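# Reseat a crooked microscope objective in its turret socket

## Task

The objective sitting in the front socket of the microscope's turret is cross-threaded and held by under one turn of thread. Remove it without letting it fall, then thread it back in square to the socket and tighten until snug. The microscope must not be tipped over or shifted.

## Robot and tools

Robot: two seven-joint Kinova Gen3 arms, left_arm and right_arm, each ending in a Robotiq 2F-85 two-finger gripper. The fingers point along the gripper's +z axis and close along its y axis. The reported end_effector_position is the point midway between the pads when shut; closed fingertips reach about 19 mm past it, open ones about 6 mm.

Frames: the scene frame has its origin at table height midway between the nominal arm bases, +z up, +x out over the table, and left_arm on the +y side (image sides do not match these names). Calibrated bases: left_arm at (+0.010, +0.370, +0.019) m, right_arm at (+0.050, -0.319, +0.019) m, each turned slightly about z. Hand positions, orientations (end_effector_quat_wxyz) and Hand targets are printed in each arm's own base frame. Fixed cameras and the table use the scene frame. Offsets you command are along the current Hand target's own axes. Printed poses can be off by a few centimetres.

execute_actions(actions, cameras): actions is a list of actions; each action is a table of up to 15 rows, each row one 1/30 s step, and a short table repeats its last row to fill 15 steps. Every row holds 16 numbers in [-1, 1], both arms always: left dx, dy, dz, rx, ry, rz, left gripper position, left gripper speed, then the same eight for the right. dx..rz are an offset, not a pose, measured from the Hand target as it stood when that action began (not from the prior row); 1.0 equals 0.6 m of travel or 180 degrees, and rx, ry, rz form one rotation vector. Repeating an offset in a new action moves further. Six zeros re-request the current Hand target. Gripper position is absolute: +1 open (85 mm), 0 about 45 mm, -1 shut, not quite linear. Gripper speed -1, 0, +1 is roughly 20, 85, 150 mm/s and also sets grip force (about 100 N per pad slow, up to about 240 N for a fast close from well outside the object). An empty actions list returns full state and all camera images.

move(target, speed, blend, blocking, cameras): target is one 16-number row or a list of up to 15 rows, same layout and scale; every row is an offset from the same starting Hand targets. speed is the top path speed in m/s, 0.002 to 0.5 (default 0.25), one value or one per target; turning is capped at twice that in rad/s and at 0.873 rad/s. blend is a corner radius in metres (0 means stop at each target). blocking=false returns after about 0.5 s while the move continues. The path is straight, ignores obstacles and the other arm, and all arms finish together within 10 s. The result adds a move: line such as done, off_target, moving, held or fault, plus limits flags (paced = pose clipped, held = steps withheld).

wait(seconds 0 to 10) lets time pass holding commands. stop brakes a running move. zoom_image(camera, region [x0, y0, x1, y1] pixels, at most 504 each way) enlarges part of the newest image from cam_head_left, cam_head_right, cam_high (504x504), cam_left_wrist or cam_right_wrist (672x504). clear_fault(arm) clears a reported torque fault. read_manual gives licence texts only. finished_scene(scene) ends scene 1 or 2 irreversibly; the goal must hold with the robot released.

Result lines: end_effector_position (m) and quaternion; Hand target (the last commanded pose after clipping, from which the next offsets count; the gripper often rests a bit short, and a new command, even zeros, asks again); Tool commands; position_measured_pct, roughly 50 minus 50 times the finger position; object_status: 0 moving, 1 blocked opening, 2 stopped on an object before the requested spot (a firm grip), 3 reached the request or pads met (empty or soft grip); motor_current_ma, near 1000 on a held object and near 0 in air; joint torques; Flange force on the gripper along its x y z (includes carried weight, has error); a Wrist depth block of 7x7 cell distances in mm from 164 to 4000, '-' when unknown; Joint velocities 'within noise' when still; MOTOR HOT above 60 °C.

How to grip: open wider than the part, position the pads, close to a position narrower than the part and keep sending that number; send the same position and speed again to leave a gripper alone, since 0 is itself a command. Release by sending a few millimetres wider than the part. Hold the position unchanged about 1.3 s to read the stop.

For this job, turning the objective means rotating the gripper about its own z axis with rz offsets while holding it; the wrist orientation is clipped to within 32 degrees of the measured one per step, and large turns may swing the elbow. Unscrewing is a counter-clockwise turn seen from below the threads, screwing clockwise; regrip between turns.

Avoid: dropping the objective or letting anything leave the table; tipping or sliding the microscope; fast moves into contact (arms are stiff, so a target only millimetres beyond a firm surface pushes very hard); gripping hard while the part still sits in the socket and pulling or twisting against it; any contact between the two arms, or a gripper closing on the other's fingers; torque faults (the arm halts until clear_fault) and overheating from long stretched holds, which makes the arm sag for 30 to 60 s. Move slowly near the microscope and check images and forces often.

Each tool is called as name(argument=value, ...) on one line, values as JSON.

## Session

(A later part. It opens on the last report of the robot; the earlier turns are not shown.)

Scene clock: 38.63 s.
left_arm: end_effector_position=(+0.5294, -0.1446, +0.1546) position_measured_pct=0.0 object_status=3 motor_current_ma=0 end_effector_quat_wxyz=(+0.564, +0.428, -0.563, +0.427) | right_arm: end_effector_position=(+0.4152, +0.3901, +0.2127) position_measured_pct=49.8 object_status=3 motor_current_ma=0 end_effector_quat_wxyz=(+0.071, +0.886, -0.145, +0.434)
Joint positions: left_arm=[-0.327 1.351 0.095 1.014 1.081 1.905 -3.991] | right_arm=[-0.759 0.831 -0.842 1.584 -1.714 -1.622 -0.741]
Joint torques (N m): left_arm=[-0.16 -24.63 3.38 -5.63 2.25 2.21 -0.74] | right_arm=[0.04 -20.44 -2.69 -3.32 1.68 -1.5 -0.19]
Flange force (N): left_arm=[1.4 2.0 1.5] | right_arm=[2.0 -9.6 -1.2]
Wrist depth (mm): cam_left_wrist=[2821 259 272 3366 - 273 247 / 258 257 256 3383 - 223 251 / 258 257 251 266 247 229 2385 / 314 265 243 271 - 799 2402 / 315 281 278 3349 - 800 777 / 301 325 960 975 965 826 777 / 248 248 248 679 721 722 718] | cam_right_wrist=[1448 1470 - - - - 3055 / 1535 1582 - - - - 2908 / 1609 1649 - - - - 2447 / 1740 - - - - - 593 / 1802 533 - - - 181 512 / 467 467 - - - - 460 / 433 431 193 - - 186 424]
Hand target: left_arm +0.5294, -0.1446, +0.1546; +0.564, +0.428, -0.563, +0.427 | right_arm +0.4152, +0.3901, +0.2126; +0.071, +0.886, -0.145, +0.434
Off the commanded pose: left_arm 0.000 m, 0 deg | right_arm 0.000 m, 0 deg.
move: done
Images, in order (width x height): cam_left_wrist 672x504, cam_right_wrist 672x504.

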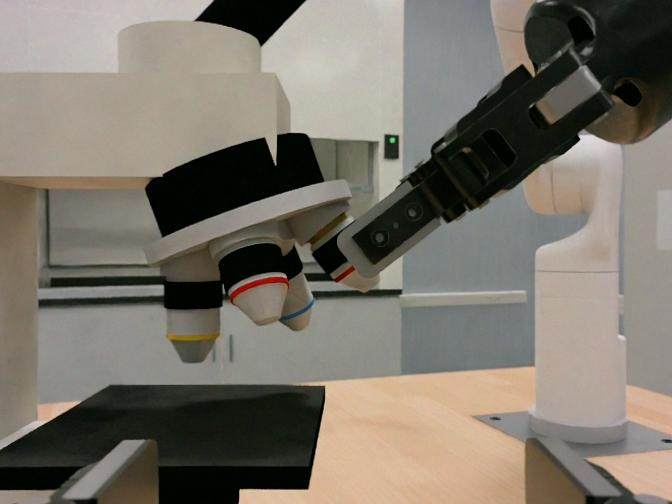

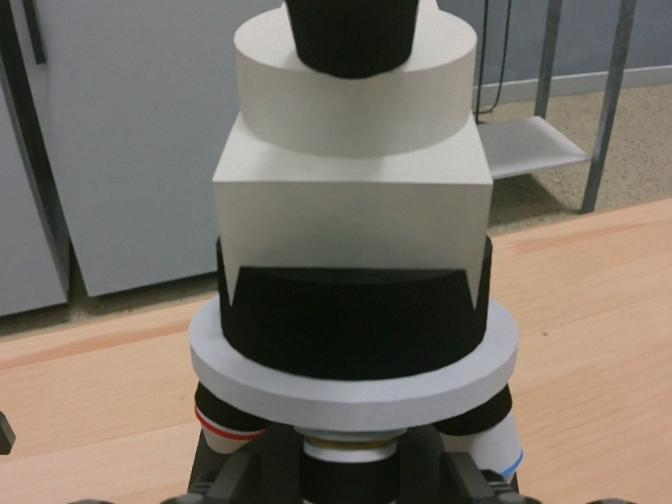

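move(target=[[0,0,0,0,0,0,1,1,0,0,-0.0667,0,0,0,0,0],[0,0,0,0,0,0,1,1,0,0.0417,-0.0555,0.1667,0,0,-0.3,0],[0,0,0,0,0,0,1,1,0,0.0722,-0.025,0.3333,0,0,-0.3,0]], speed=[0.1,0.2,0.2], cameras=["all"])

Scene clock: 45.27 s.
left_arm: end_effector_position=(+0.5294, -0.1446, +0.1546) position_measured_pct=0.0 object_status=3 motor_current_ma=0 end_effector_quat_wxyz=(+0.564, +0.428, -0.563, +0.427) | right_arm: end_effector_position=(+0.3902, +0.3528, +0.2218) position_measured_pct=64.9 object_status=3 motor_current_ma=0 end_effector_quat_wxyz=(-0.382, +0.803, +0.091, +0.448)
Joint positions: left_arm=[-0.327 1.351 0.095 1.014 1.081 1.905 -3.991] | right_arm=[-0.043 0.803 -0.975 2.539 -0.212 -1.261 -1.488]
Joint torques (N m): left_arm=[-0.16 -24.66 3.39 -5.63 2.24 2.2 -0.72] | right_arm=[-0.24 -14.14 -3.75 -0.23 1.66 -2.36 -0.19]
Flange force (N): left_arm=[1.3 2.0 1.5] | right_arm=[3.7 0.6 8.2]
Wrist depth (mm): cam_left_wrist=[2821 258 272 3349 598 - - / 258 257 256 472 443 553 2456 / 258 257 251 266 332 745 748 / 315 265 243 276 - 803 749 / 314 281 278 3400 - 802 772 / 302 325 968 968 965 823 779 / 248 248 248 677 718 717 718] | cam_right_wrist=[- - 169 1807 200 205 208 / - - 173 176 175 190 208 / 2631 2870 3098 180 175 190 251 / 2590 2895 - 186 172 182 273 / 518 447 459 189 174 175 282 / 2302 430 391 187 169 173 250 / 2438 2521 377 565 - 174 -]
Hand target: left_arm +0.5294, -0.1446, +0.1546; +0.564, +0.428, -0.563, +0.427 | right_arm +0.3902, +0.3528, +0.2218; -0.382, +0.803, +0.091, +0.448
Off the commanded pose: left_arm 0.000 m, 0 deg | right_arm 0.000 m, 0 deg.
move: done

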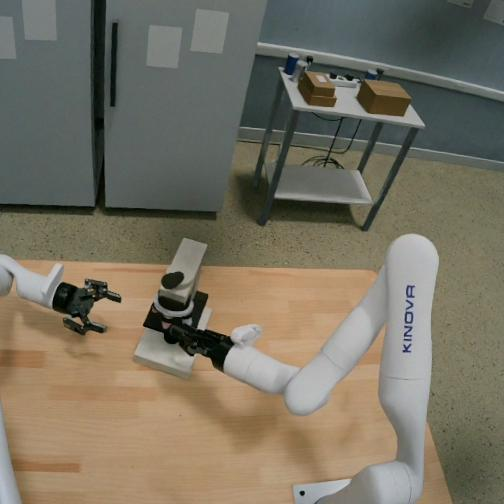

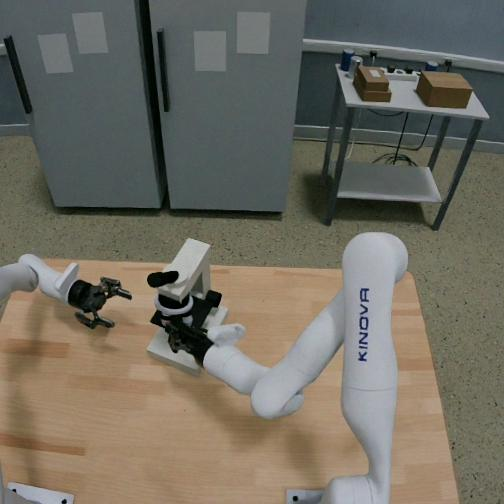

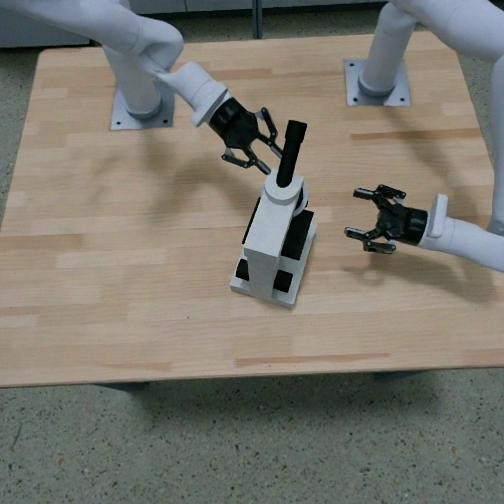

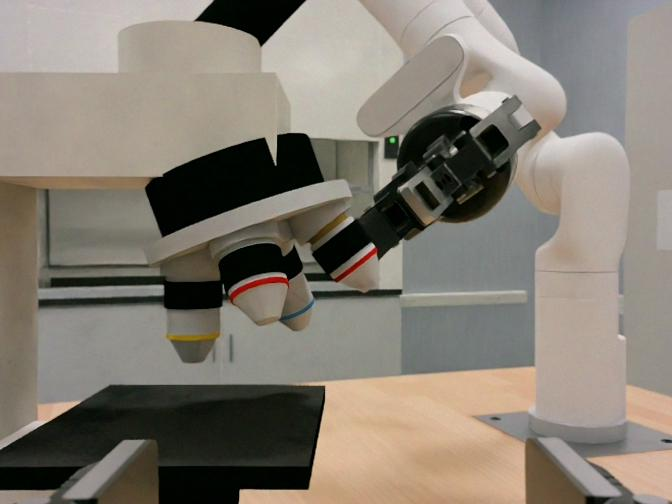

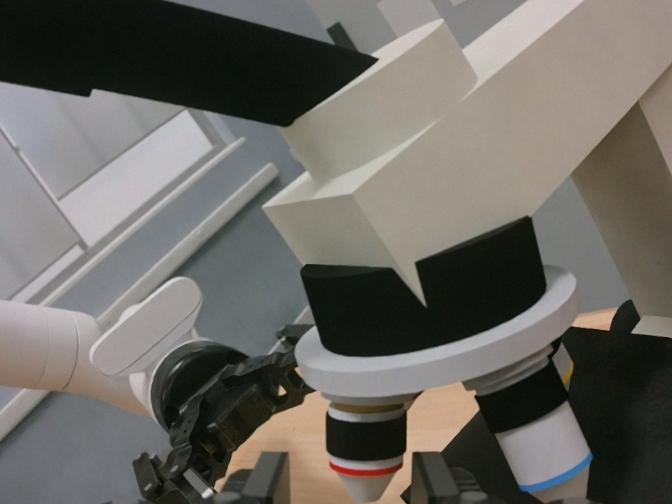

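zoom_image(camera="cam_right_wrist", region=[270, 344, 450, 504])

zoom_image(camera="cam_left_wrist", region=[290, 160, 430, 300])

Scaled by 2.800.

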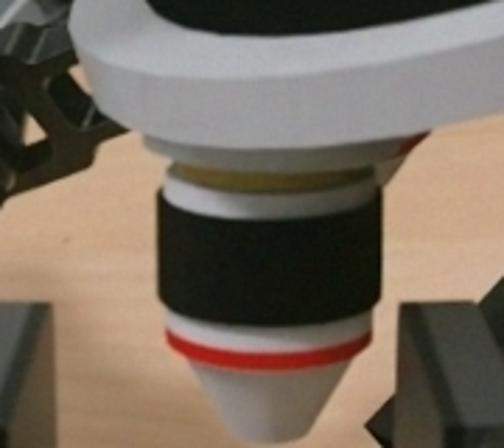

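Scaled by 3.600.

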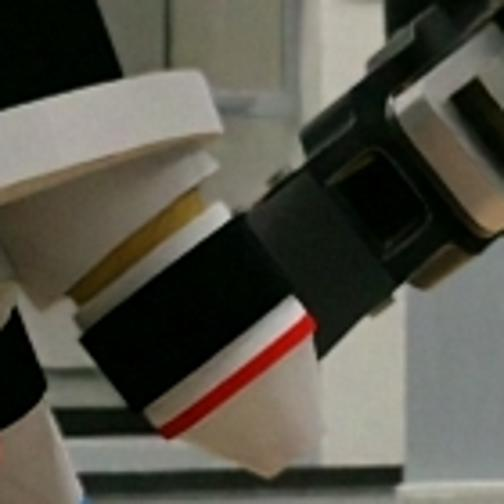

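zoom_image(camera="cam_right_wrist", region=[310, 390, 420, 504])

Scaled by 4.421.

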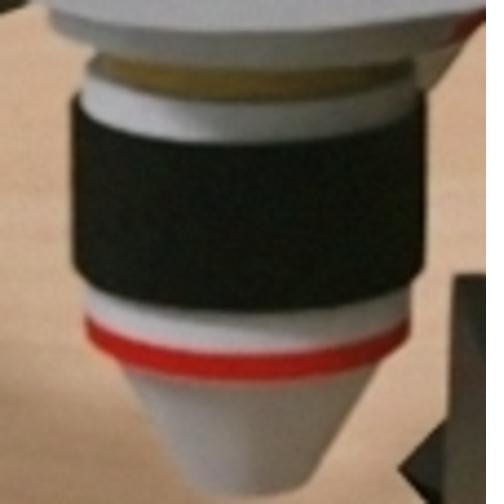

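move(target=[0,0,0,0,0,0,1,1,0.0017,0.0087,0.04,0,0,-0.011,-0.3,0], speed=0.08, cameras=["cam_left_wrist","cam_right_wrist"])

zoom_image(camera="cam_right_wrist", region=[270, 364, 430, 504])

zoom_image(camera="cam_left_wrist", region=[290, 160, 430, 300])

Scene clock: 49.13 s.
left_arm: end_effector_position=(+0.5294, -0.1446, +0.1546) position_measured_pct=0.0 object_status=3 motor_current_ma=0 end_effector_quat_wxyz=(+0.564, +0.428, -0.563, +0.427) | right_arm: end_effector_position=(+0.4089, +0.3657, +0.2125) position_measured_pct=64.9 object_status=3 motor_current_ma=0 end_effector_quat_wxyz=(-0.374, +0.802, +0.105, +0.455)
Joint positions: left_arm=[-0.327 1.351 0.095 1.014 1.081 1.905 -3.991] | right_arm=[-0.053 0.837 -0.939 2.47 -0.178 -1.219 -1.443]
Joint torques (N m): left_arm=[-0.18 -24.63 3.4 -5.6 2.25 2.18 -0.7] | right_arm=[-0.12 -14.84 -4.21 -0.28 1.58 -2.22 -0.23]
Flange force (N): left_arm=[1.3 2.0 1.4] | right_arm=[2.6 0.8 8.3]
Wrist depth (mm): cam_left_wrist=[2846 259 272 634 582 - - / 258 256 255 449 423 537 3994 / 258 257 251 270 314 740 746 / 314 266 243 277 406 800 747 / 314 280 278 3400 - 802 776 / 302 325 969 971 969 826 781 / 248 248 247 676 721 718 718] | cam_right_wrist=[- - - - 1658 183 179 / - - - - - 169 176 / 2652 2895 - - - 167 230 / 2531 2809 - - - - 252 / 489 422 - - - - 263 / 2286 397 370 - - - 237 / 2411 353 356 171 - - -]
Hand target: left_arm +0.5294, -0.1446, +0.1546; +0.564, +0.428, -0.563, +0.427 | right_arm +0.4089, +0.3657, +0.2125; -0.374, +0.802, +0.105, +0.455
Off the commanded pose: left_arm 0.000 m, 0 deg | right_arm 0.000 m, 0 deg.
move: done
Images, in order (width x height): cam_left_wrist 672x504, cam_right_wrist 672x504.

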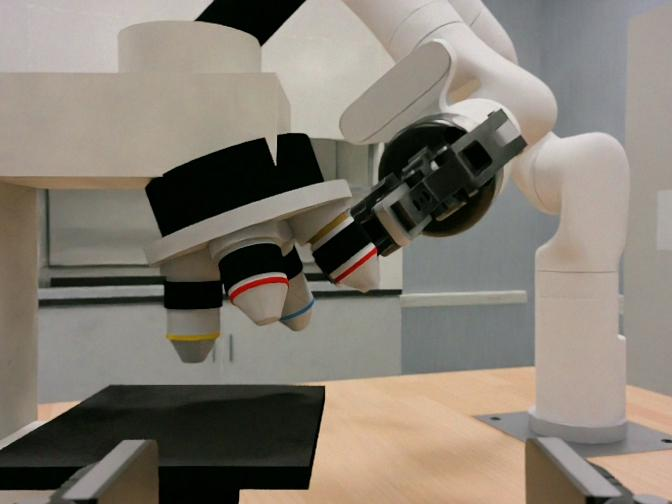

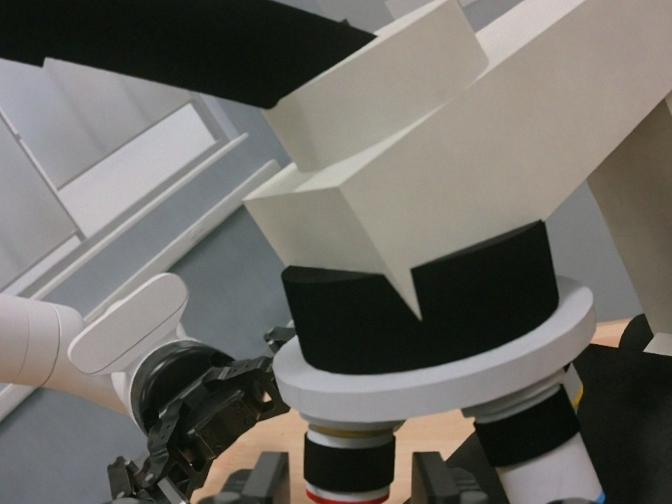

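Scaled by 3.150.

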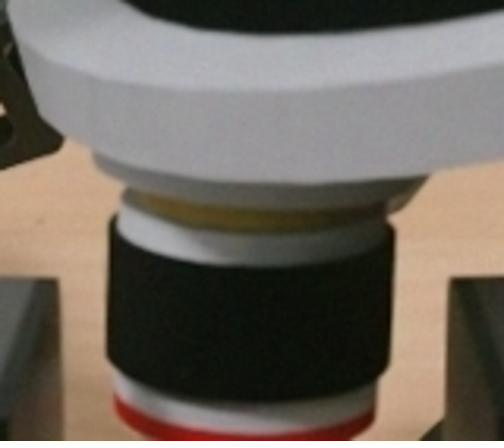

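Scaled by 3.600.

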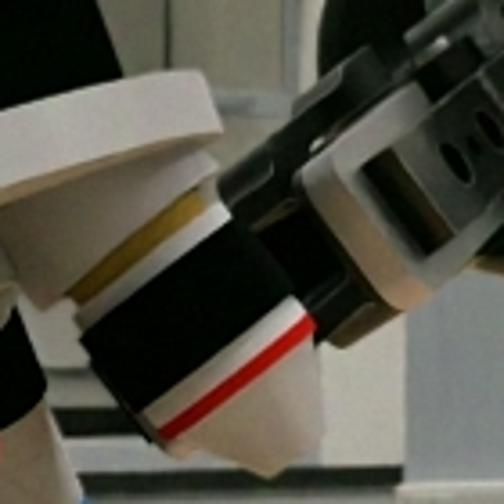

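zoom_image(camera="cam_right_wrist", region=[290, 394, 410, 504])

Scaled by 4.200.

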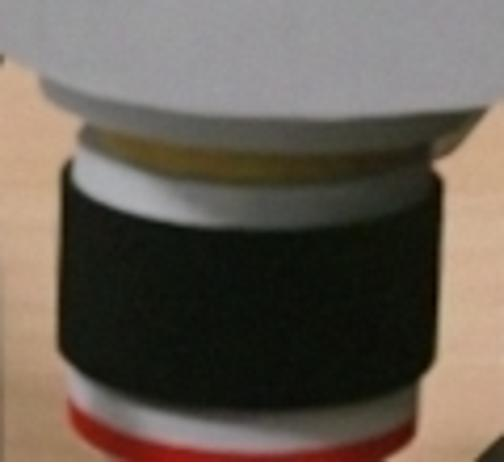

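move(target=[0,0,0,0,0,0,1,1,0,-0.0005,0.0333,0,0,0.0067,-0.34,0], speed=0.05, cameras=["cam_left_wrist","cam_right_wrist"])

zoom_image(camera="cam_right_wrist", region=[270, 364, 430, 504])

zoom_image(camera="cam_left_wrist", region=[290, 160, 430, 300])

Scene clock: 51.37 s.
left_arm: end_effector_position=(+0.5294, -0.1446, +0.1546) position_measured_pct=0.0 object_status=3 motor_current_ma=0 end_effector_quat_wxyz=(+0.564, +0.428, -0.563, +0.427) | right_arm: end_effector_position=(+0.4218, +0.3798, +0.2065) position_measured_pct=67.1 object_status=3 motor_current_ma=0 end_effector_quat_wxyz=(-0.379, +0.803, +0.096, +0.451)
Joint positions: left_arm=[-0.327 1.351 0.095 1.014 1.081 1.905 -3.991] | right_arm=[-0.067 0.868 -0.933 2.412 -0.176 -1.19 -1.442]
Joint torques (N m): left_arm=[-0.15 -24.66 3.37 -5.61 2.26 2.18 -0.69] | right_arm=[-0.15 -15.2 -4.4 -0.46 1.56 -2.3 -0.13]
Flange force (N): left_arm=[1.3 2.0 1.4] | right_arm=[3.9 0.4 7.9]
Wrist depth (mm): cam_left_wrist=[2908 258 272 608 569 - - / 258 256 256 427 406 522 3994 / 258 257 250 271 300 746 748 / 314 265 243 276 383 801 749 / 314 280 278 3332 - 799 776 / 302 325 960 974 962 824 779 / 248 248 247 678 719 720 721] | cam_right_wrist=[- - - - - - - / 2631 - - - - - - / 2621 2798 - - - - - / 2560 2798 - - - - 237 / 496 405 - - - - - / 483 381 - - - - - / 2394 337 - - - - -]
Hand target: left_arm +0.5294, -0.1446, +0.1546; +0.564, +0.428, -0.563, +0.427 | right_arm +0.4218, +0.3798, +0.2065; -0.379, +0.803, +0.096, +0.451
Off the commanded pose: left_arm 0.000 m, 0 deg | right_arm 0.000 m, 0 deg.
move: done
Images, in order (width x height): cam_left_wrist 672x504, cam_right_wrist 672x504.

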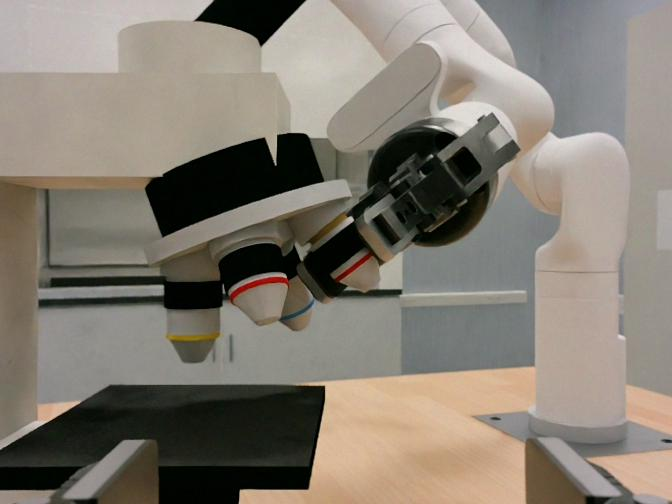

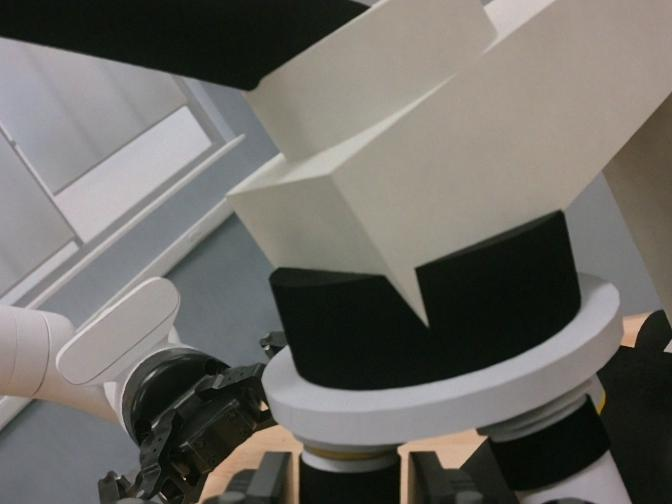

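Scaled by 3.150.

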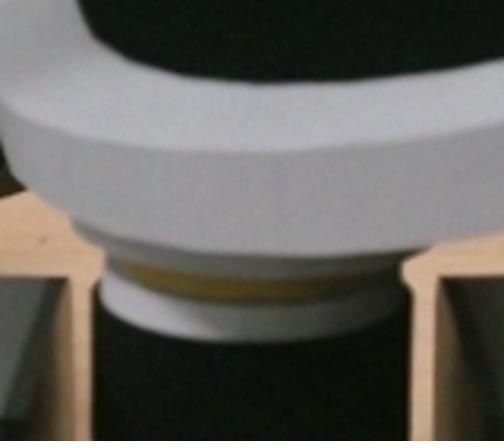

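Scaled by 3.600.

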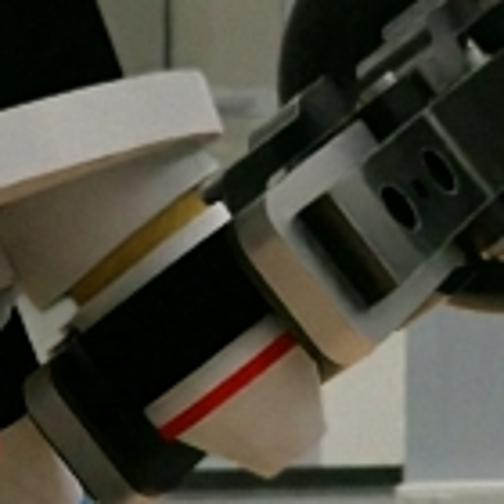

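move(target=[0,0,0,0,0,0,1,1,0,0,0,0,0,0,-0.46,-1], speed=0.05, cameras=["cam_left_wrist","cam_right_wrist"])

wait(seconds=1)

Scene clock: 52.50 s.
left_arm: end_effector_position=(+0.5294, -0.1446, +0.1546) position_measured_pct=0.0 object_status=3 motor_current_ma=0 end_effector_quat_wxyz=(+0.564, +0.428, -0.563, +0.427) | right_arm: end_effector_position=(+0.4218, +0.3798, +0.2065) position_measured_pct=72.3 object_status=0 motor_current_ma=230 end_effector_quat_wxyz=(-0.379, +0.803, +0.096, +0.451)
Joint positions: left_arm=[-0.327 1.351 0.095 1.014 1.081 1.905 -3.991] | right_arm=[-0.067 0.868 -0.933 2.412 -0.175 -1.19 -1.442]
Joint torques (N m): left_arm=[-0.15 -24.63 3.37 -5.57 2.27 2.18 -0.73] | right_arm=[-0.1 -14.59 -3.84 -0.97 1.22 -2.03 -0.14]
Flange force (N): left_arm=[1.3 1.8 1.3] | right_arm=[4.1 -0.1 4.9]
Wrist depth (mm): cam_left_wrist=[2908 258 272 607 571 - - / 258 256 256 427 405 520 - / 258 257 251 272 299 742 748 / 314 265 243 275 382 804 746 / 314 281 278 3383 - 802 775 / 302 325 967 969 971 822 780 / 247 248 248 679 724 716 719] | cam_right_wrist=[- - - - - - - / 2610 - - - - - - / 2652 2934 - - - - - / 2550 2798 - - - - 236 / 495 405 - - - - - / 485 380 - - - - - / 2360 336 - - - - -]
Hand target: left_arm +0.5294, -0.1446, +0.1546; +0.564, +0.428, -0.563, +0.427 | right_arm +0.4218, +0.3798, +0.2065; -0.379, +0.803, +0.096, +0.451
Off the commanded pose: left_arm 0.000 m, 0 deg | right_arm 0.000 m, 0 deg.
move: done
Images, in order (width x height): cam_left_wrist 672x504, cam_right_wrist 672x504.

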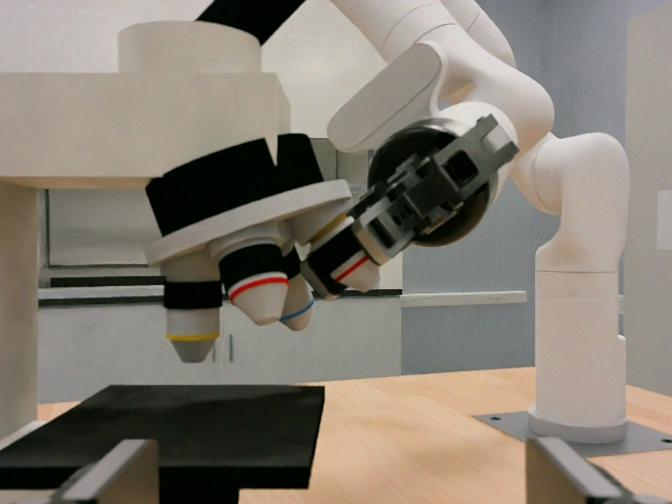

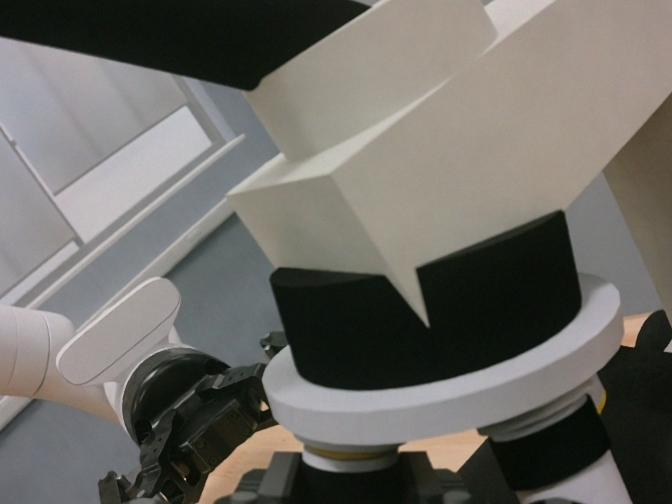

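Scene clock: 53.50 s.
left_arm: end_effector_position=(+0.5294, -0.1446, +0.1546) position_measured_pct=0.0 object_status=3 motor_current_ma=0 end_effector_quat_wxyz=(+0.564, +0.428, -0.563, +0.427) | right_arm: end_effector_position=(+0.4218, +0.3798, +0.2065) position_measured_pct=72.7 object_status=3 motor_current_ma=400 end_effector_quat_wxyz=(-0.379, +0.803, +0.096, +0.451)
Joint positions: left_arm=[-0.327 1.351 0.095 1.014 1.081 1.905 -3.991] | right_arm=[-0.067 0.868 -0.933 2.412 -0.176 -1.19 -1.442]
Joint torques (N m): left_arm=[-0.17 -24.67 3.37 -5.63 2.25 2.21 -0.73] | right_arm=[-0.18 -14.39 -3.77 -1.34 1.22 -1.88 -0.14]
Flange force (N): left_arm=[1.3 2.0 1.5] | right_arm=[3.7 -0.3 3.2]
Wrist depth (mm): cam_left_wrist=[2858 258 272 609 569 - - / 258 257 255 427 406 519 3970 / 258 257 250 271 299 740 745 / 314 265 243 275 383 802 748 / 314 280 278 3453 - 800 779 / 302 325 964 967 960 822 775 / 247 248 248 679 720 720 716] | cam_right_wrist=[- - - - - - - / 2590 - - - - - - / 2600 2774 - - - - - / 2570 2729 - - - - 236 / 495 406 - - - - - / 483 381 - - - - - / 2394 336 - - - - -]
Hand target: left_arm +0.5294, -0.1446, +0.1546; +0.564, +0.428, -0.563, +0.427 | right_arm +0.4218, +0.3798, +0.2065; -0.379, +0.803, +0.096, +0.451
Tool commands: left_gripper/position=+1.0 left_gripper/speed=+1.0 right_gripper/position=-0.46 right_gripper/speed=-1.0
Off the commanded pose: left_arm 0.000 m, 0 deg | right_arm 0.000 m, 0 deg.
wait: 1.00 s; at rest by 0.23 s

move(target=[[0,0,0,0,0,0,1,1,0,0,-0.0005,0,0,0,-0.34,0],[0,0,0,0,0,0,1,1,0,0,-0.06,0,0,0,-0.34,0],[0,0,0,0,0,0,1,1,0,-0.0373,-0.05,-0.1667,0,0,-0.34,0]], speed=[0.05,0.1,0.2], cameras=["cam_right_wrist"])

zoom_image(camera="cam_right_wrist", region=[260, 334, 430, 504])

Scene clock: 58.13 s.
left_arm: end_effector_position=(+0.5294, -0.1446, +0.1546) position_measured_pct=0.0 object_status=3 motor_current_ma=0 end_effector_quat_wxyz=(+0.564, +0.428, -0.563, +0.427) | right_arm: end_effector_position=(+0.3912, +0.3745, +0.2274) position_measured_pct=67.1 object_status=3 motor_current_ma=0 end_effector_quat_wxyz=(-0.158, +0.873, -0.024, +0.460)
Joint positions: left_arm=[-0.327 1.351 0.095 1.014 1.081 1.905 -3.991] | right_arm=[-0.517 0.599 -0.946 2.19 -1.274 -1.235 -1.155]
Joint torques (N m): left_arm=[-0.14 -24.63 3.37 -5.61 2.27 2.21 -0.72] | right_arm=[-0.02 -15.28 -2.39 -2.69 1.08 -1.96 -0.26]
Flange force (N): left_arm=[1.4 2.0 1.4] | right_arm=[2.6 -7.4 5.5]
Wrist depth (mm): cam_left_wrist=[2833 258 272 3299 3418 359 352 / 258 256 256 3349 - 285 345 / 258 256 250 270 287 747 766 / 315 265 243 277 - - 2394 / 314 280 278 3383 - 803 775 / 302 325 965 972 962 822 774 / 248 248 248 679 721 720 714] | cam_right_wrist=[- - - - 210 251 2368 / 2774 - - 169 172 217 2438 / 3055 1868 187 174 172 243 2160 / 3203 3098 191 180 172 294 1807 / 2821 2483 - 179 176 188 341 / 332 337 - 178 171 189 269 / 315 544 519 180 272 191 343]
Hand target: left_arm +0.5294, -0.1446, +0.1546; +0.564, +0.428, -0.563, +0.427 | right_arm +0.3912, +0.3745, +0.2274; -0.158, +0.873, -0.024, +0.460
Off the commanded pose: left_arm 0.000 m, 0 deg | right_arm 0.000 m, 0 deg.
move: done
Images, in order (width x height): cam_right_wrist 672x504.

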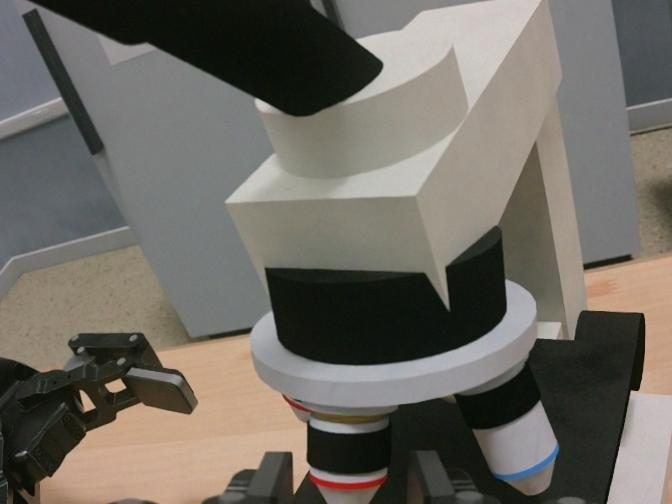

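Scaled by 2.965.

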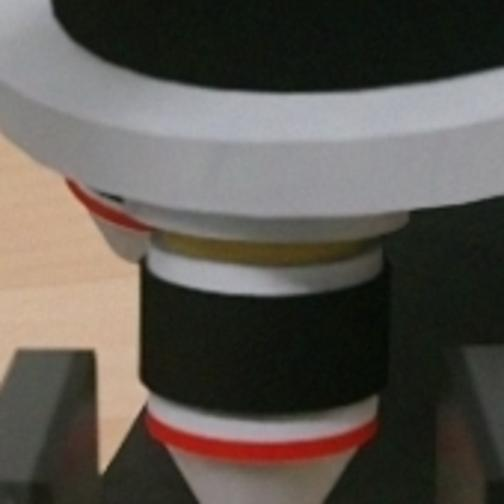

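move(target=[0,0,0,0,0,0,1,1,0,-0.0373,0.01,-0.1667,0,0,-0.34,0], speed=0.2, cameras=["cam_right_wrist"])

zoom_image(camera="cam_right_wrist", region=[260, 334, 430, 504])

move(target=[0,0,0,0,0,0,1,1,0,-0.0373,0.01,-0.1667,0,0,-0.34,0], speed=0.2, cameras=["cam_right_wrist"])

zoom_image(camera="cam_right_wrist", region=[260, 334, 430, 504])

Scene clock: 60.57 s.
left_arm: end_effector_position=(+0.5294, -0.1446, +0.1546) position_measured_pct=0.0 object_status=3 motor_current_ma=0 end_effector_quat_wxyz=(+0.564, +0.428, -0.563, +0.427) | right_arm: end_effector_position=(+0.3937, +0.3972, +0.2309) position_measured_pct=67.1 object_status=3 motor_current_ma=0 end_effector_quat_wxyz=(+0.074, +0.884, -0.142, +0.438)
Joint positions: left_arm=[-0.327 1.351 0.095 1.014 1.081 1.905 -3.991] | right_arm=[-0.816 0.798 -0.827 1.572 -1.758 -1.653 -0.733]
Joint torques (N m): left_arm=[-0.13 -24.65 3.38 -5.6 2.23 2.19 -0.72] | right_arm=[-0.17 -20.18 -2.61 -3.39 1.6 -1.7 -0.17]
Flange force (N): left_arm=[1.3 1.9 1.3] | right_arm=[2.3 -9.7 -1.0]
Wrist depth (mm): cam_left_wrist=[2870 258 272 3332 - 623 222 / 258 256 255 3332 - 239 227 / 258 257 251 270 259 257 2394 / 314 265 243 276 - - 2394 / 314 281 278 3418 - 800 775 / 301 325 974 968 965 821 775 / 248 248 247 680 721 718 719] | cam_right_wrist=[1460 1507 - - - 2947 3084 / 1535 1582 184 170 176 2870 3041 / 1653 1696 175 175 174 - 2531 / 1754 1807 182 179 178 633 649 / 1817 563 192 178 184 559 546 / 493 493 212 177 180 485 488 / 446 454 278 179 217 450 449]
Hand target: left_arm +0.5294, -0.1446, +0.1546; +0.564, +0.428, -0.563, +0.427 | right_arm +0.3937, +0.3972, +0.2309; +0.074, +0.884, -0.142, +0.438
Off the commanded pose: left_arm 0.000 m, 0 deg | right_arm 0.000 m, 0 deg.
move: done
Images, in order (width x height): cam_right_wrist 672x504.

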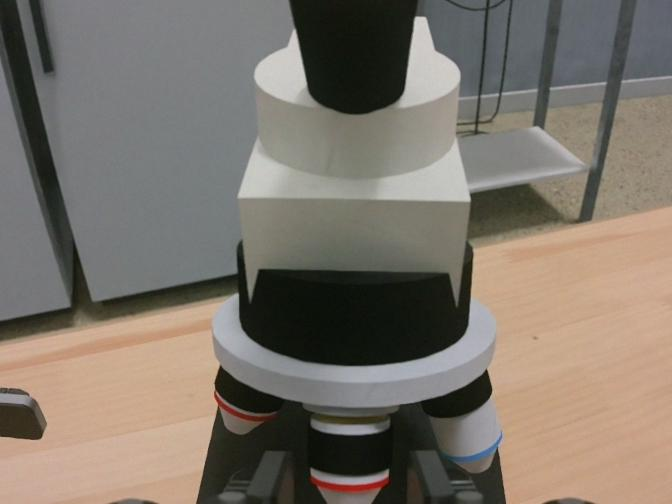

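Scaled by 2.965.

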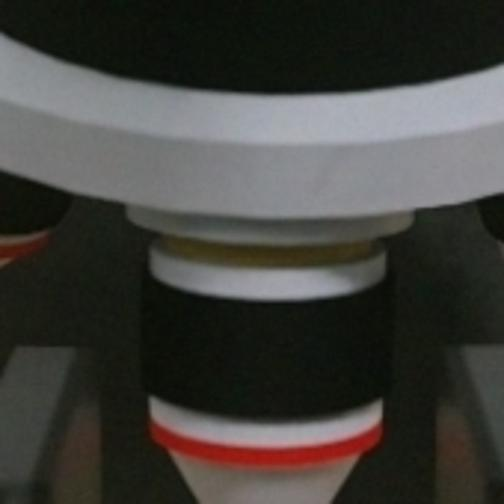

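Scene clock: 62.60 s.
left_arm: end_effector_position=(+0.5294, -0.1446, +0.1546) position_measured_pct=0.0 object_status=3 motor_current_ma=0 end_effector_quat_wxyz=(+0.564, +0.428, -0.563, +0.427) | right_arm: end_effector_position=(+0.4053, +0.4169, +0.2271) position_measured_pct=67.1 object_status=3 motor_current_ma=0 end_effector_quat_wxyz=(+0.300, +0.835, -0.251, +0.387)
Joint positions: left_arm=[-0.327 1.351 0.095 1.014 1.081 1.905 -3.991] | right_arm=[-1.065 1.152 -0.567 0.706 -1.865 -2.102 -0.298]
Joint torques (N m): left_arm=[-0.15 -24.63 3.35 -5.63 2.24 2.23 -0.73] | right_arm=[-0.15 -25.78 -0.2 -4.03 1.62 -1.73 -0.28]
Flange force (N): left_arm=[1.4 2.0 1.5] | right_arm=[3.3 -15.4 -9.3]
Wrist depth (mm): cam_left_wrist=[2821 258 272 3383 - 572 183 / 258 257 256 3332 - 177 169 / 258 257 250 263 229 190 - / 314 265 243 275 251 789 767 / 314 280 278 3400 - 805 783 / 301 325 967 974 964 825 777 / 247 248 248 680 721 718 719] | cam_right_wrist=[2429 281 258 190 - - - / 2511 278 204 170 - - 3203 / 2181 314 192 173 182 3746 3299 / 1944 311 181 175 187 841 3157 / 490 334 180 176 188 710 775 / 416 266 180 176 182 610 649 / 390 251 267 179 - 536 577]
Hand target: left_arm +0.5294, -0.1446, +0.1546; +0.564, +0.428, -0.563, +0.427 | right_arm +0.4053, +0.4170, +0.2271; +0.300, +0.835, -0.251, +0.387
Off the commanded pose: left_arm 0.000 m, 0 deg | right_arm 0.000 m, 0 deg.
joint sent to its limit (right arm) — joint 6 (wrist pitch), lower limit. The joint targets still meet the commanded pose.
move: done
Images, in order (width x height): cam_right_wrist 672x504.

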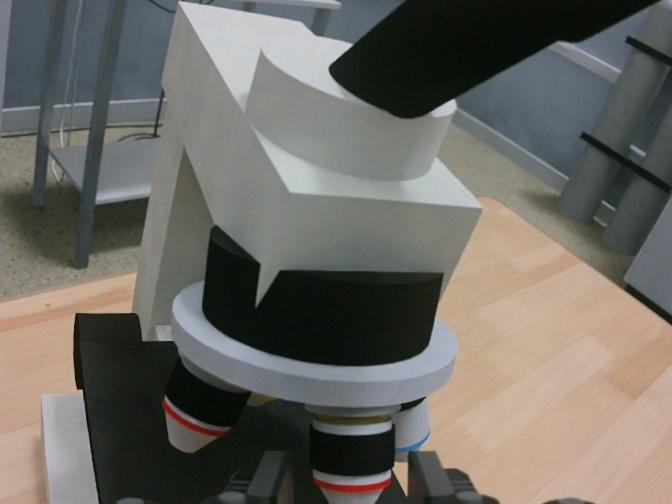

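Scaled by 2.965.

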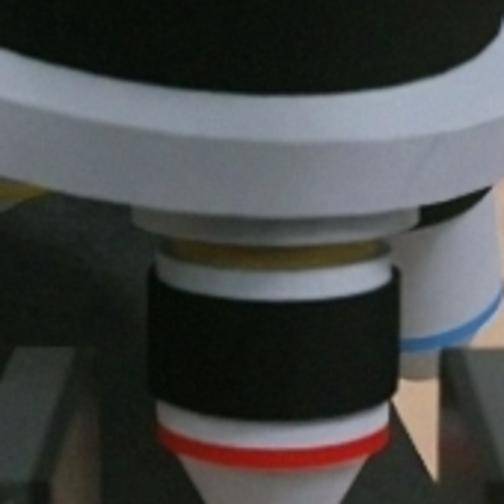

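move(target=[[0,0,0,0,0,0,1,1,0,0.0528,0.0218,0.25,0,0,-0.34,0],[0,0,0,0,0,0,1,1,0,0.0747,0.0747,0.5,0,0,-0.34,0],[0,0,0,0,0,0,1,1,0,0.0147,0.0747,0.5,0,0,-0.34,0]], speed=[0.25,0.25,0.06], blend=[0.01,0,0], cameras=["cam_right_wrist"])

zoom_image(camera="cam_right_wrist", region=[270, 364, 430, 504])

Scene clock: 68.20 s.
left_arm: end_effector_position=(+0.5294, -0.1446, +0.1546) position_measured_pct=0.0 object_status=3 motor_current_ma=0 end_effector_quat_wxyz=(+0.564, +0.428, -0.563, +0.427) | right_arm: end_effector_position=(+0.4218, +0.3797, +0.2065) position_measured_pct=67.1 object_status=3 motor_current_ma=0 end_effector_quat_wxyz=(-0.378, +0.803, +0.096, +0.451)
Joint positions: left_arm=[-0.327 1.351 0.095 1.014 1.081 1.905 -3.991] | right_arm=[-0.138 0.812 -0.819 2.415 -0.137 -1.182 -1.55]
Joint torques (N m): left_arm=[-0.15 -24.62 3.39 -5.59 2.25 2.18 -0.72] | right_arm=[-0.16 -15.5 -3.76 -0.37 1.35 -2.46 -0.16]
Flange force (N): left_arm=[1.4 1.9 1.3] | right_arm=[3.4 0.6 8.8]
Wrist depth (mm): cam_left_wrist=[2858 258 272 3299 561 709 3970 / 258 257 256 427 405 520 - / 258 257 250 271 299 741 747 / 315 265 243 275 381 802 763 / 314 280 278 3366 - 800 776 / 301 325 964 964 965 823 775 / 248 247 247 677 721 715 717] | cam_right_wrist=[- - - - - - - / 2600 - - - - - - / 2600 2883 - - - - - / 2600 2809 - - - - 236 / 496 404 - - - - - / 484 381 - - - - - / 2368 338 - - - - -]
Hand target: left_arm +0.5294, -0.1446, +0.1546; +0.564, +0.428, -0.563, +0.427 | right_arm +0.4218, +0.3797, +0.2065; -0.378, +0.803, +0.096, +0.451
Off the commanded pose: left_arm 0.000 m, 0 deg | right_arm 0.000 m, 0 deg.
move: done
Images, in order (width x height): cam_right_wrist 672x504.

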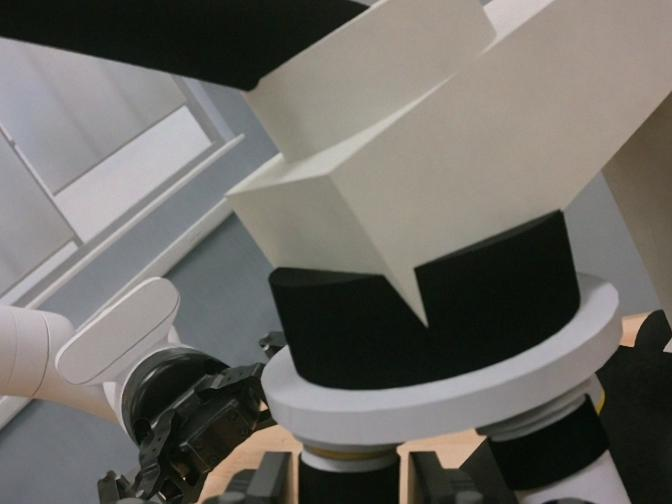

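Scaled by 3.150.

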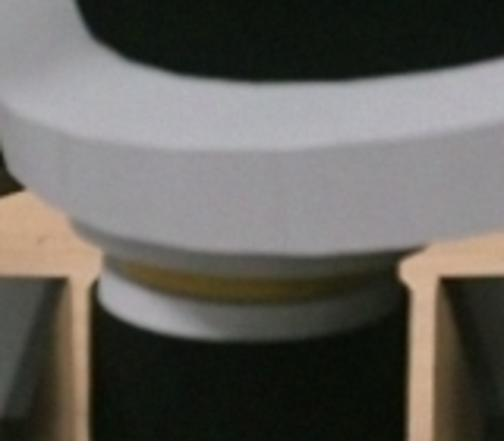

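move(target=[[0,0,0,0,0,0,1,1,0,0,0,0,0,0,-0.48,-1],[0,0,0,0,0,0,1,1,0,-0.0038,0.0005,-0.0833,0,0,-0.48,-1]], speed=0.1)

Scene clock: 71.30 s.
left_arm: end_effector_position=(+0.5294, -0.1446, +0.1546) position_measured_pct=0.0 object_status=3 motor_current_ma=0 end_effector_quat_wxyz=(+0.564, +0.428, -0.563, +0.427) | right_arm: end_effector_position=(+0.4209, +0.3815, +0.2076) position_measured_pct=74.0 object_status=3 motor_current_ma=850 end_effector_quat_wxyz=(-0.271, +0.845, +0.037, +0.459)
Joint positions: left_arm=[-0.327 1.351 0.095 1.014 1.081 1.905 -3.991] | right_arm=[-0.379 0.668 -0.81 2.332 -0.69 -1.128 -1.445]
Joint torques (N m): left_arm=[-0.11 -24.65 3.38 -5.62 2.25 2.22 -0.71] | right_arm=[3.44 -14.72 0.81 -0.69 -0.73 -2.9 -0.21]
Flange force (N): left_arm=[1.3 2.1 1.4] | right_arm=[1.3 -10.2 8.1]
Wrist depth (mm): cam_left_wrist=[2846 258 273 3282 379 439 465 / 258 256 255 3219 371 364 2429 / 258 257 251 270 286 361 743 / 315 265 243 274 283 807 768 / 315 281 279 3266 - 797 778 / 302 326 965 964 965 822 776 / 248 248 248 677 721 718 720] | cam_right_wrist=[- - - - - 169 186 / 2921 - - - - - 179 / 2921 3332 - - - - 224 / 2809 3113 - - - - 244 / 372 3157 - - - - 252 / 348 331 - - - - 225 / 326 324 - - - - -]
Hand target: left_arm +0.5294, -0.1446, +0.1546; +0.564, +0.428, -0.563, +0.427 | right_arm +0.4209, +0.3815, +0.2076; -0.271, +0.845, +0.037, +0.459
Off the commanded pose: left_arm 0.000 m, 0 deg | right_arm 0.000 m, 0 deg.
move: done

execute_actions(actions=[], cameras=["cam_left_wrist","cam_right_wrist"])

zoom_image(camera="cam_right_wrist", region=[270, 364, 430, 504])

zoom_image(camera="cam_left_wrist", region=[270, 160, 410, 300])

Scene clock: 71.63 s.
left_arm: end_effector_position=(+0.5294, -0.1446, +0.1546) position_measured_pct=0.0 object_status=3 motor_current_ma=0 end_effector_quat_wxyz=(+0.564, +0.428, -0.563, +0.427) | right_arm: end_effector_position=(+0.4209, +0.3815, +0.2076) position_measured_pct=74.0 object_status=3 motor_current_ma=850 end_effector_quat_wxyz=(-0.271, +0.845, +0.036, +0.459)
Joint positions: left_arm=[-0.327 1.351 0.095 1.014 1.081 1.905 -3.991] | right_arm=[-0.379 0.668 -0.81 2.332 -0.69 -1.128 -1.445]
Joint velocities: within noise
Joint torques (N m): left_arm=[-0.16 -24.64 3.42 -5.64 2.25 2.21 -0.71] | right_arm=[3.41 -14.68 0.83 -0.74 -0.7 -2.92 -0.28]
Flange force (N): left_arm=[1.4 2.1 1.5] | right_arm=[1.5 -10.3 7.9]
Wrist depth (mm): cam_left_wrist=[2833 259 272 3349 379 439 465 / 258 256 256 3282 371 364 2402 / 258 257 251 270 287 360 741 / 314 265 243 274 283 804 774 / 314 282 279 3383 - 803 778 / 301 325 971 975 965 822 778 / 248 247 248 681 721 718 716] | cam_right_wrist=[- - - - - 169 187 / 2921 - - - - - 179 / 2895 3315 - - - - 224 / 2870 3157 - - - - 244 / 373 3098 - - - - 252 / 348 331 - - - - 225 / 326 324 - - - - -]
Hand target: left_arm +0.5294, -0.1446, +0.1546; +0.564, +0.428, -0.563, +0.427 | right_arm +0.4209, +0.3815, +0.2076; -0.270, +0.845, +0.036, +0.459
Tool commands: left_gripper/position=+1.0 left_gripper/speed=+1.0 right_gripper/position=-0.48 right_gripper/speed=-1.0
Off the commanded pose: left_arm 0.000 m, 0 deg | right_arm 0.000 m, 0 deg.
Images, in order (width x height): cam_left_wrist 672x504, cam_right_wrist 672x504.

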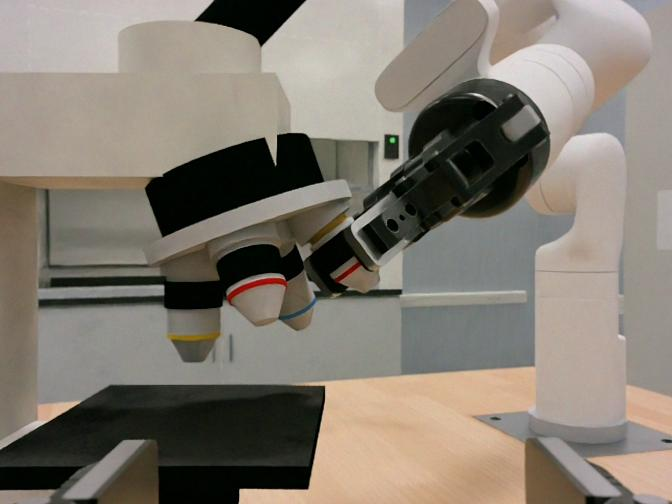

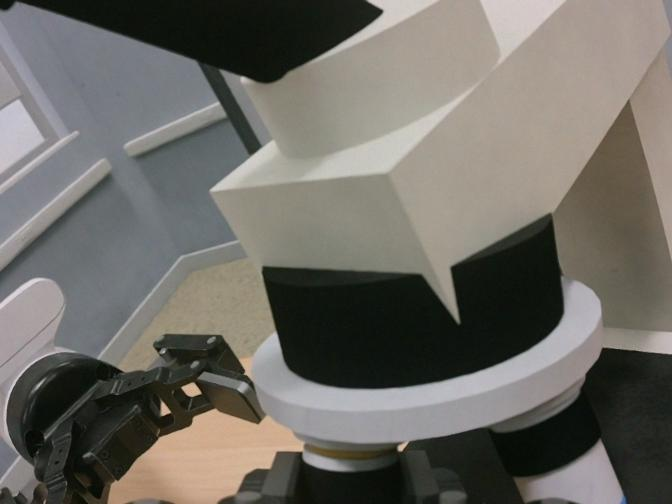

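Scaled by 3.150.

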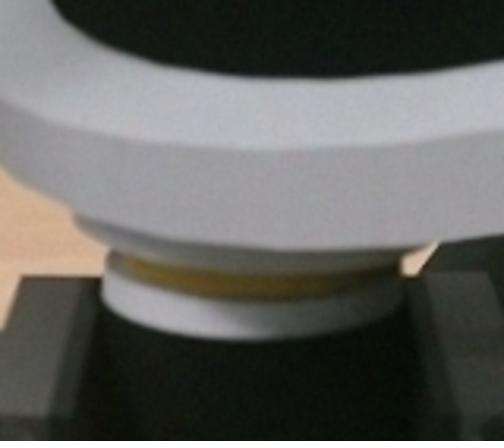

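Scaled by 3.600.

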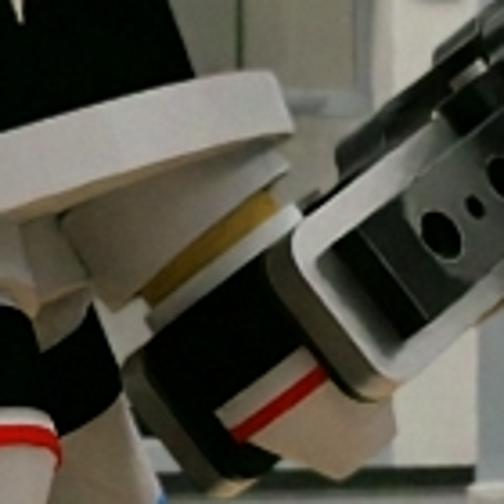

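zoom_image(camera="cam_left_wrist", region=[140, 120, 400, 380])

Scaled by 1.938.

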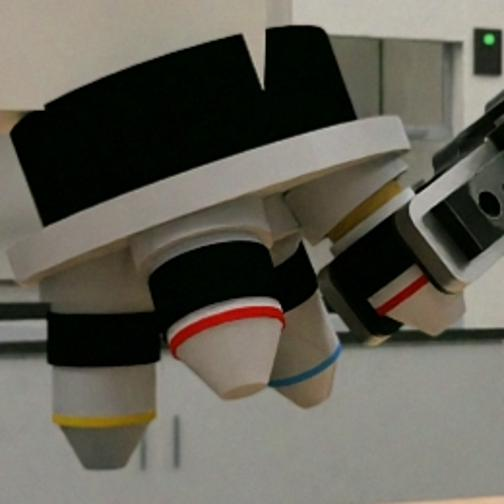

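move(target=[0,0,0,0,0,0,1,1,0,-0.0038,0.0005,-0.0833,0,0,-0.48,-1], speed=0.1, cameras=["cam_left_wrist","cam_right_wrist"])

zoom_image(camera="cam_left_wrist", region=[140, 120, 400, 380])

zoom_image(camera="cam_right_wrist", region=[270, 364, 430, 504])

Scene clock: 74.73 s.
left_arm: end_effector_position=(+0.5294, -0.1446, +0.1546) position_measured_pct=0.0 object_status=3 motor_current_ma=0 end_effector_quat_wxyz=(+0.564, +0.428, -0.563, +0.427) | right_arm: end_effector_position=(+0.4204, +0.3836, +0.2084) position_measured_pct=74.0 object_status=3 motor_current_ma=850 end_effector_quat_wxyz=(-0.158, +0.873, -0.024, +0.460)
Joint positions: left_arm=[-0.327 1.351 0.095 1.014 1.081 1.905 -3.991] | right_arm=[-0.579 0.623 -0.771 2.143 -1.196 -1.134 -1.189]
Joint torques (N m): left_arm=[-0.15 -24.64 3.36 -5.61 2.26 2.2 -0.72] | right_arm=[4.47 -15.91 2.25 -2.19 -0.01 -3.73 -0.5]
Flange force (N): left_arm=[1.3 2.0 1.4] | right_arm=[0.1 -14.1 1.3]
Wrist depth (mm): cam_left_wrist=[2846 259 272 3383 372 337 357 / 258 256 256 3315 350 269 334 / 258 257 250 270 274 298 775 / 315 265 243 273 - 805 2447 / 314 282 280 3383 - 806 778 / 302 325 969 969 967 819 783 / 248 248 247 680 721 719 721] | cam_right_wrist=[- - - - - 194 2343 / 2751 - - - - 181 2465 / 2960 1868 - - - - 2160 / 3142 - - - - - 502 / 2774 2521 - - - - 298 / 300 294 - - - - 235 / 288 522 - - - - -]
Hand target: left_arm +0.5294, -0.1446, +0.1546; +0.564, +0.428, -0.563, +0.427 | right_arm +0.4204, +0.3836, +0.2084; -0.158, +0.873, -0.024, +0.460
Off the commanded pose: left_arm 0.000 m, 0 deg | right_arm 0.000 m, 0 deg.
move: done
Images, in order (width x height): cam_left_wrist 672x504, cam_right_wrist 672x504.

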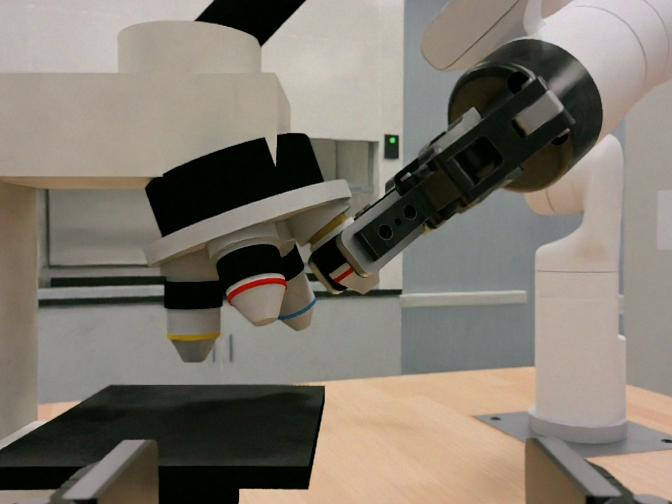

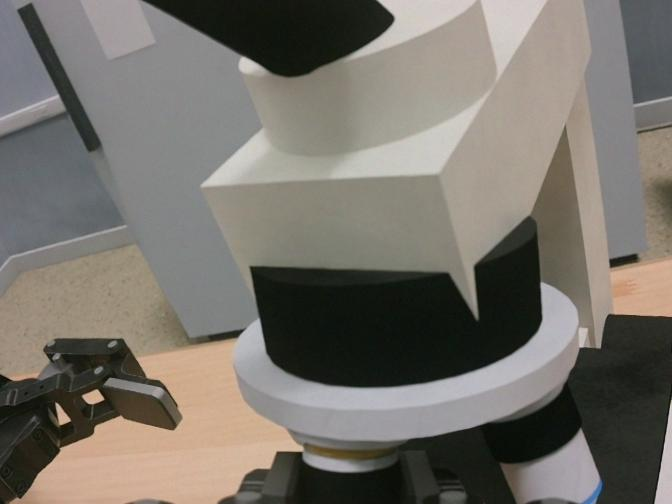

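Scaled by 1.938.

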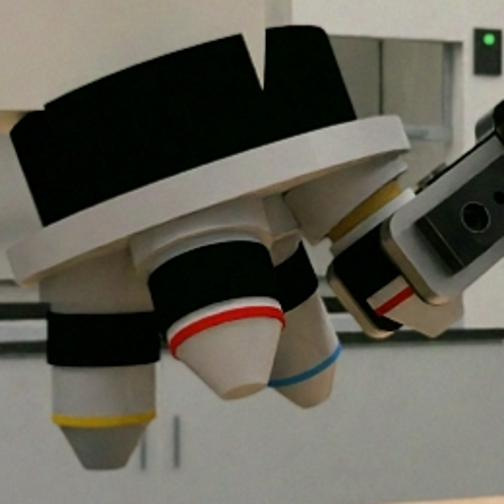

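Scaled by 3.150.

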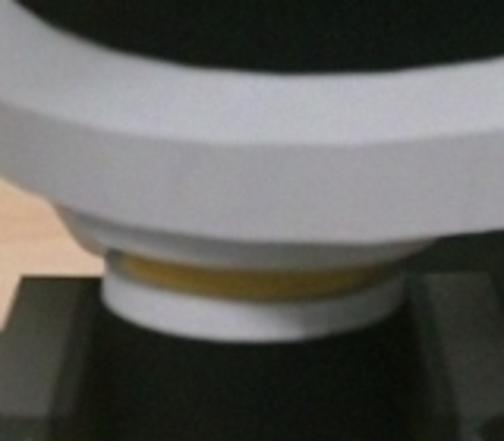

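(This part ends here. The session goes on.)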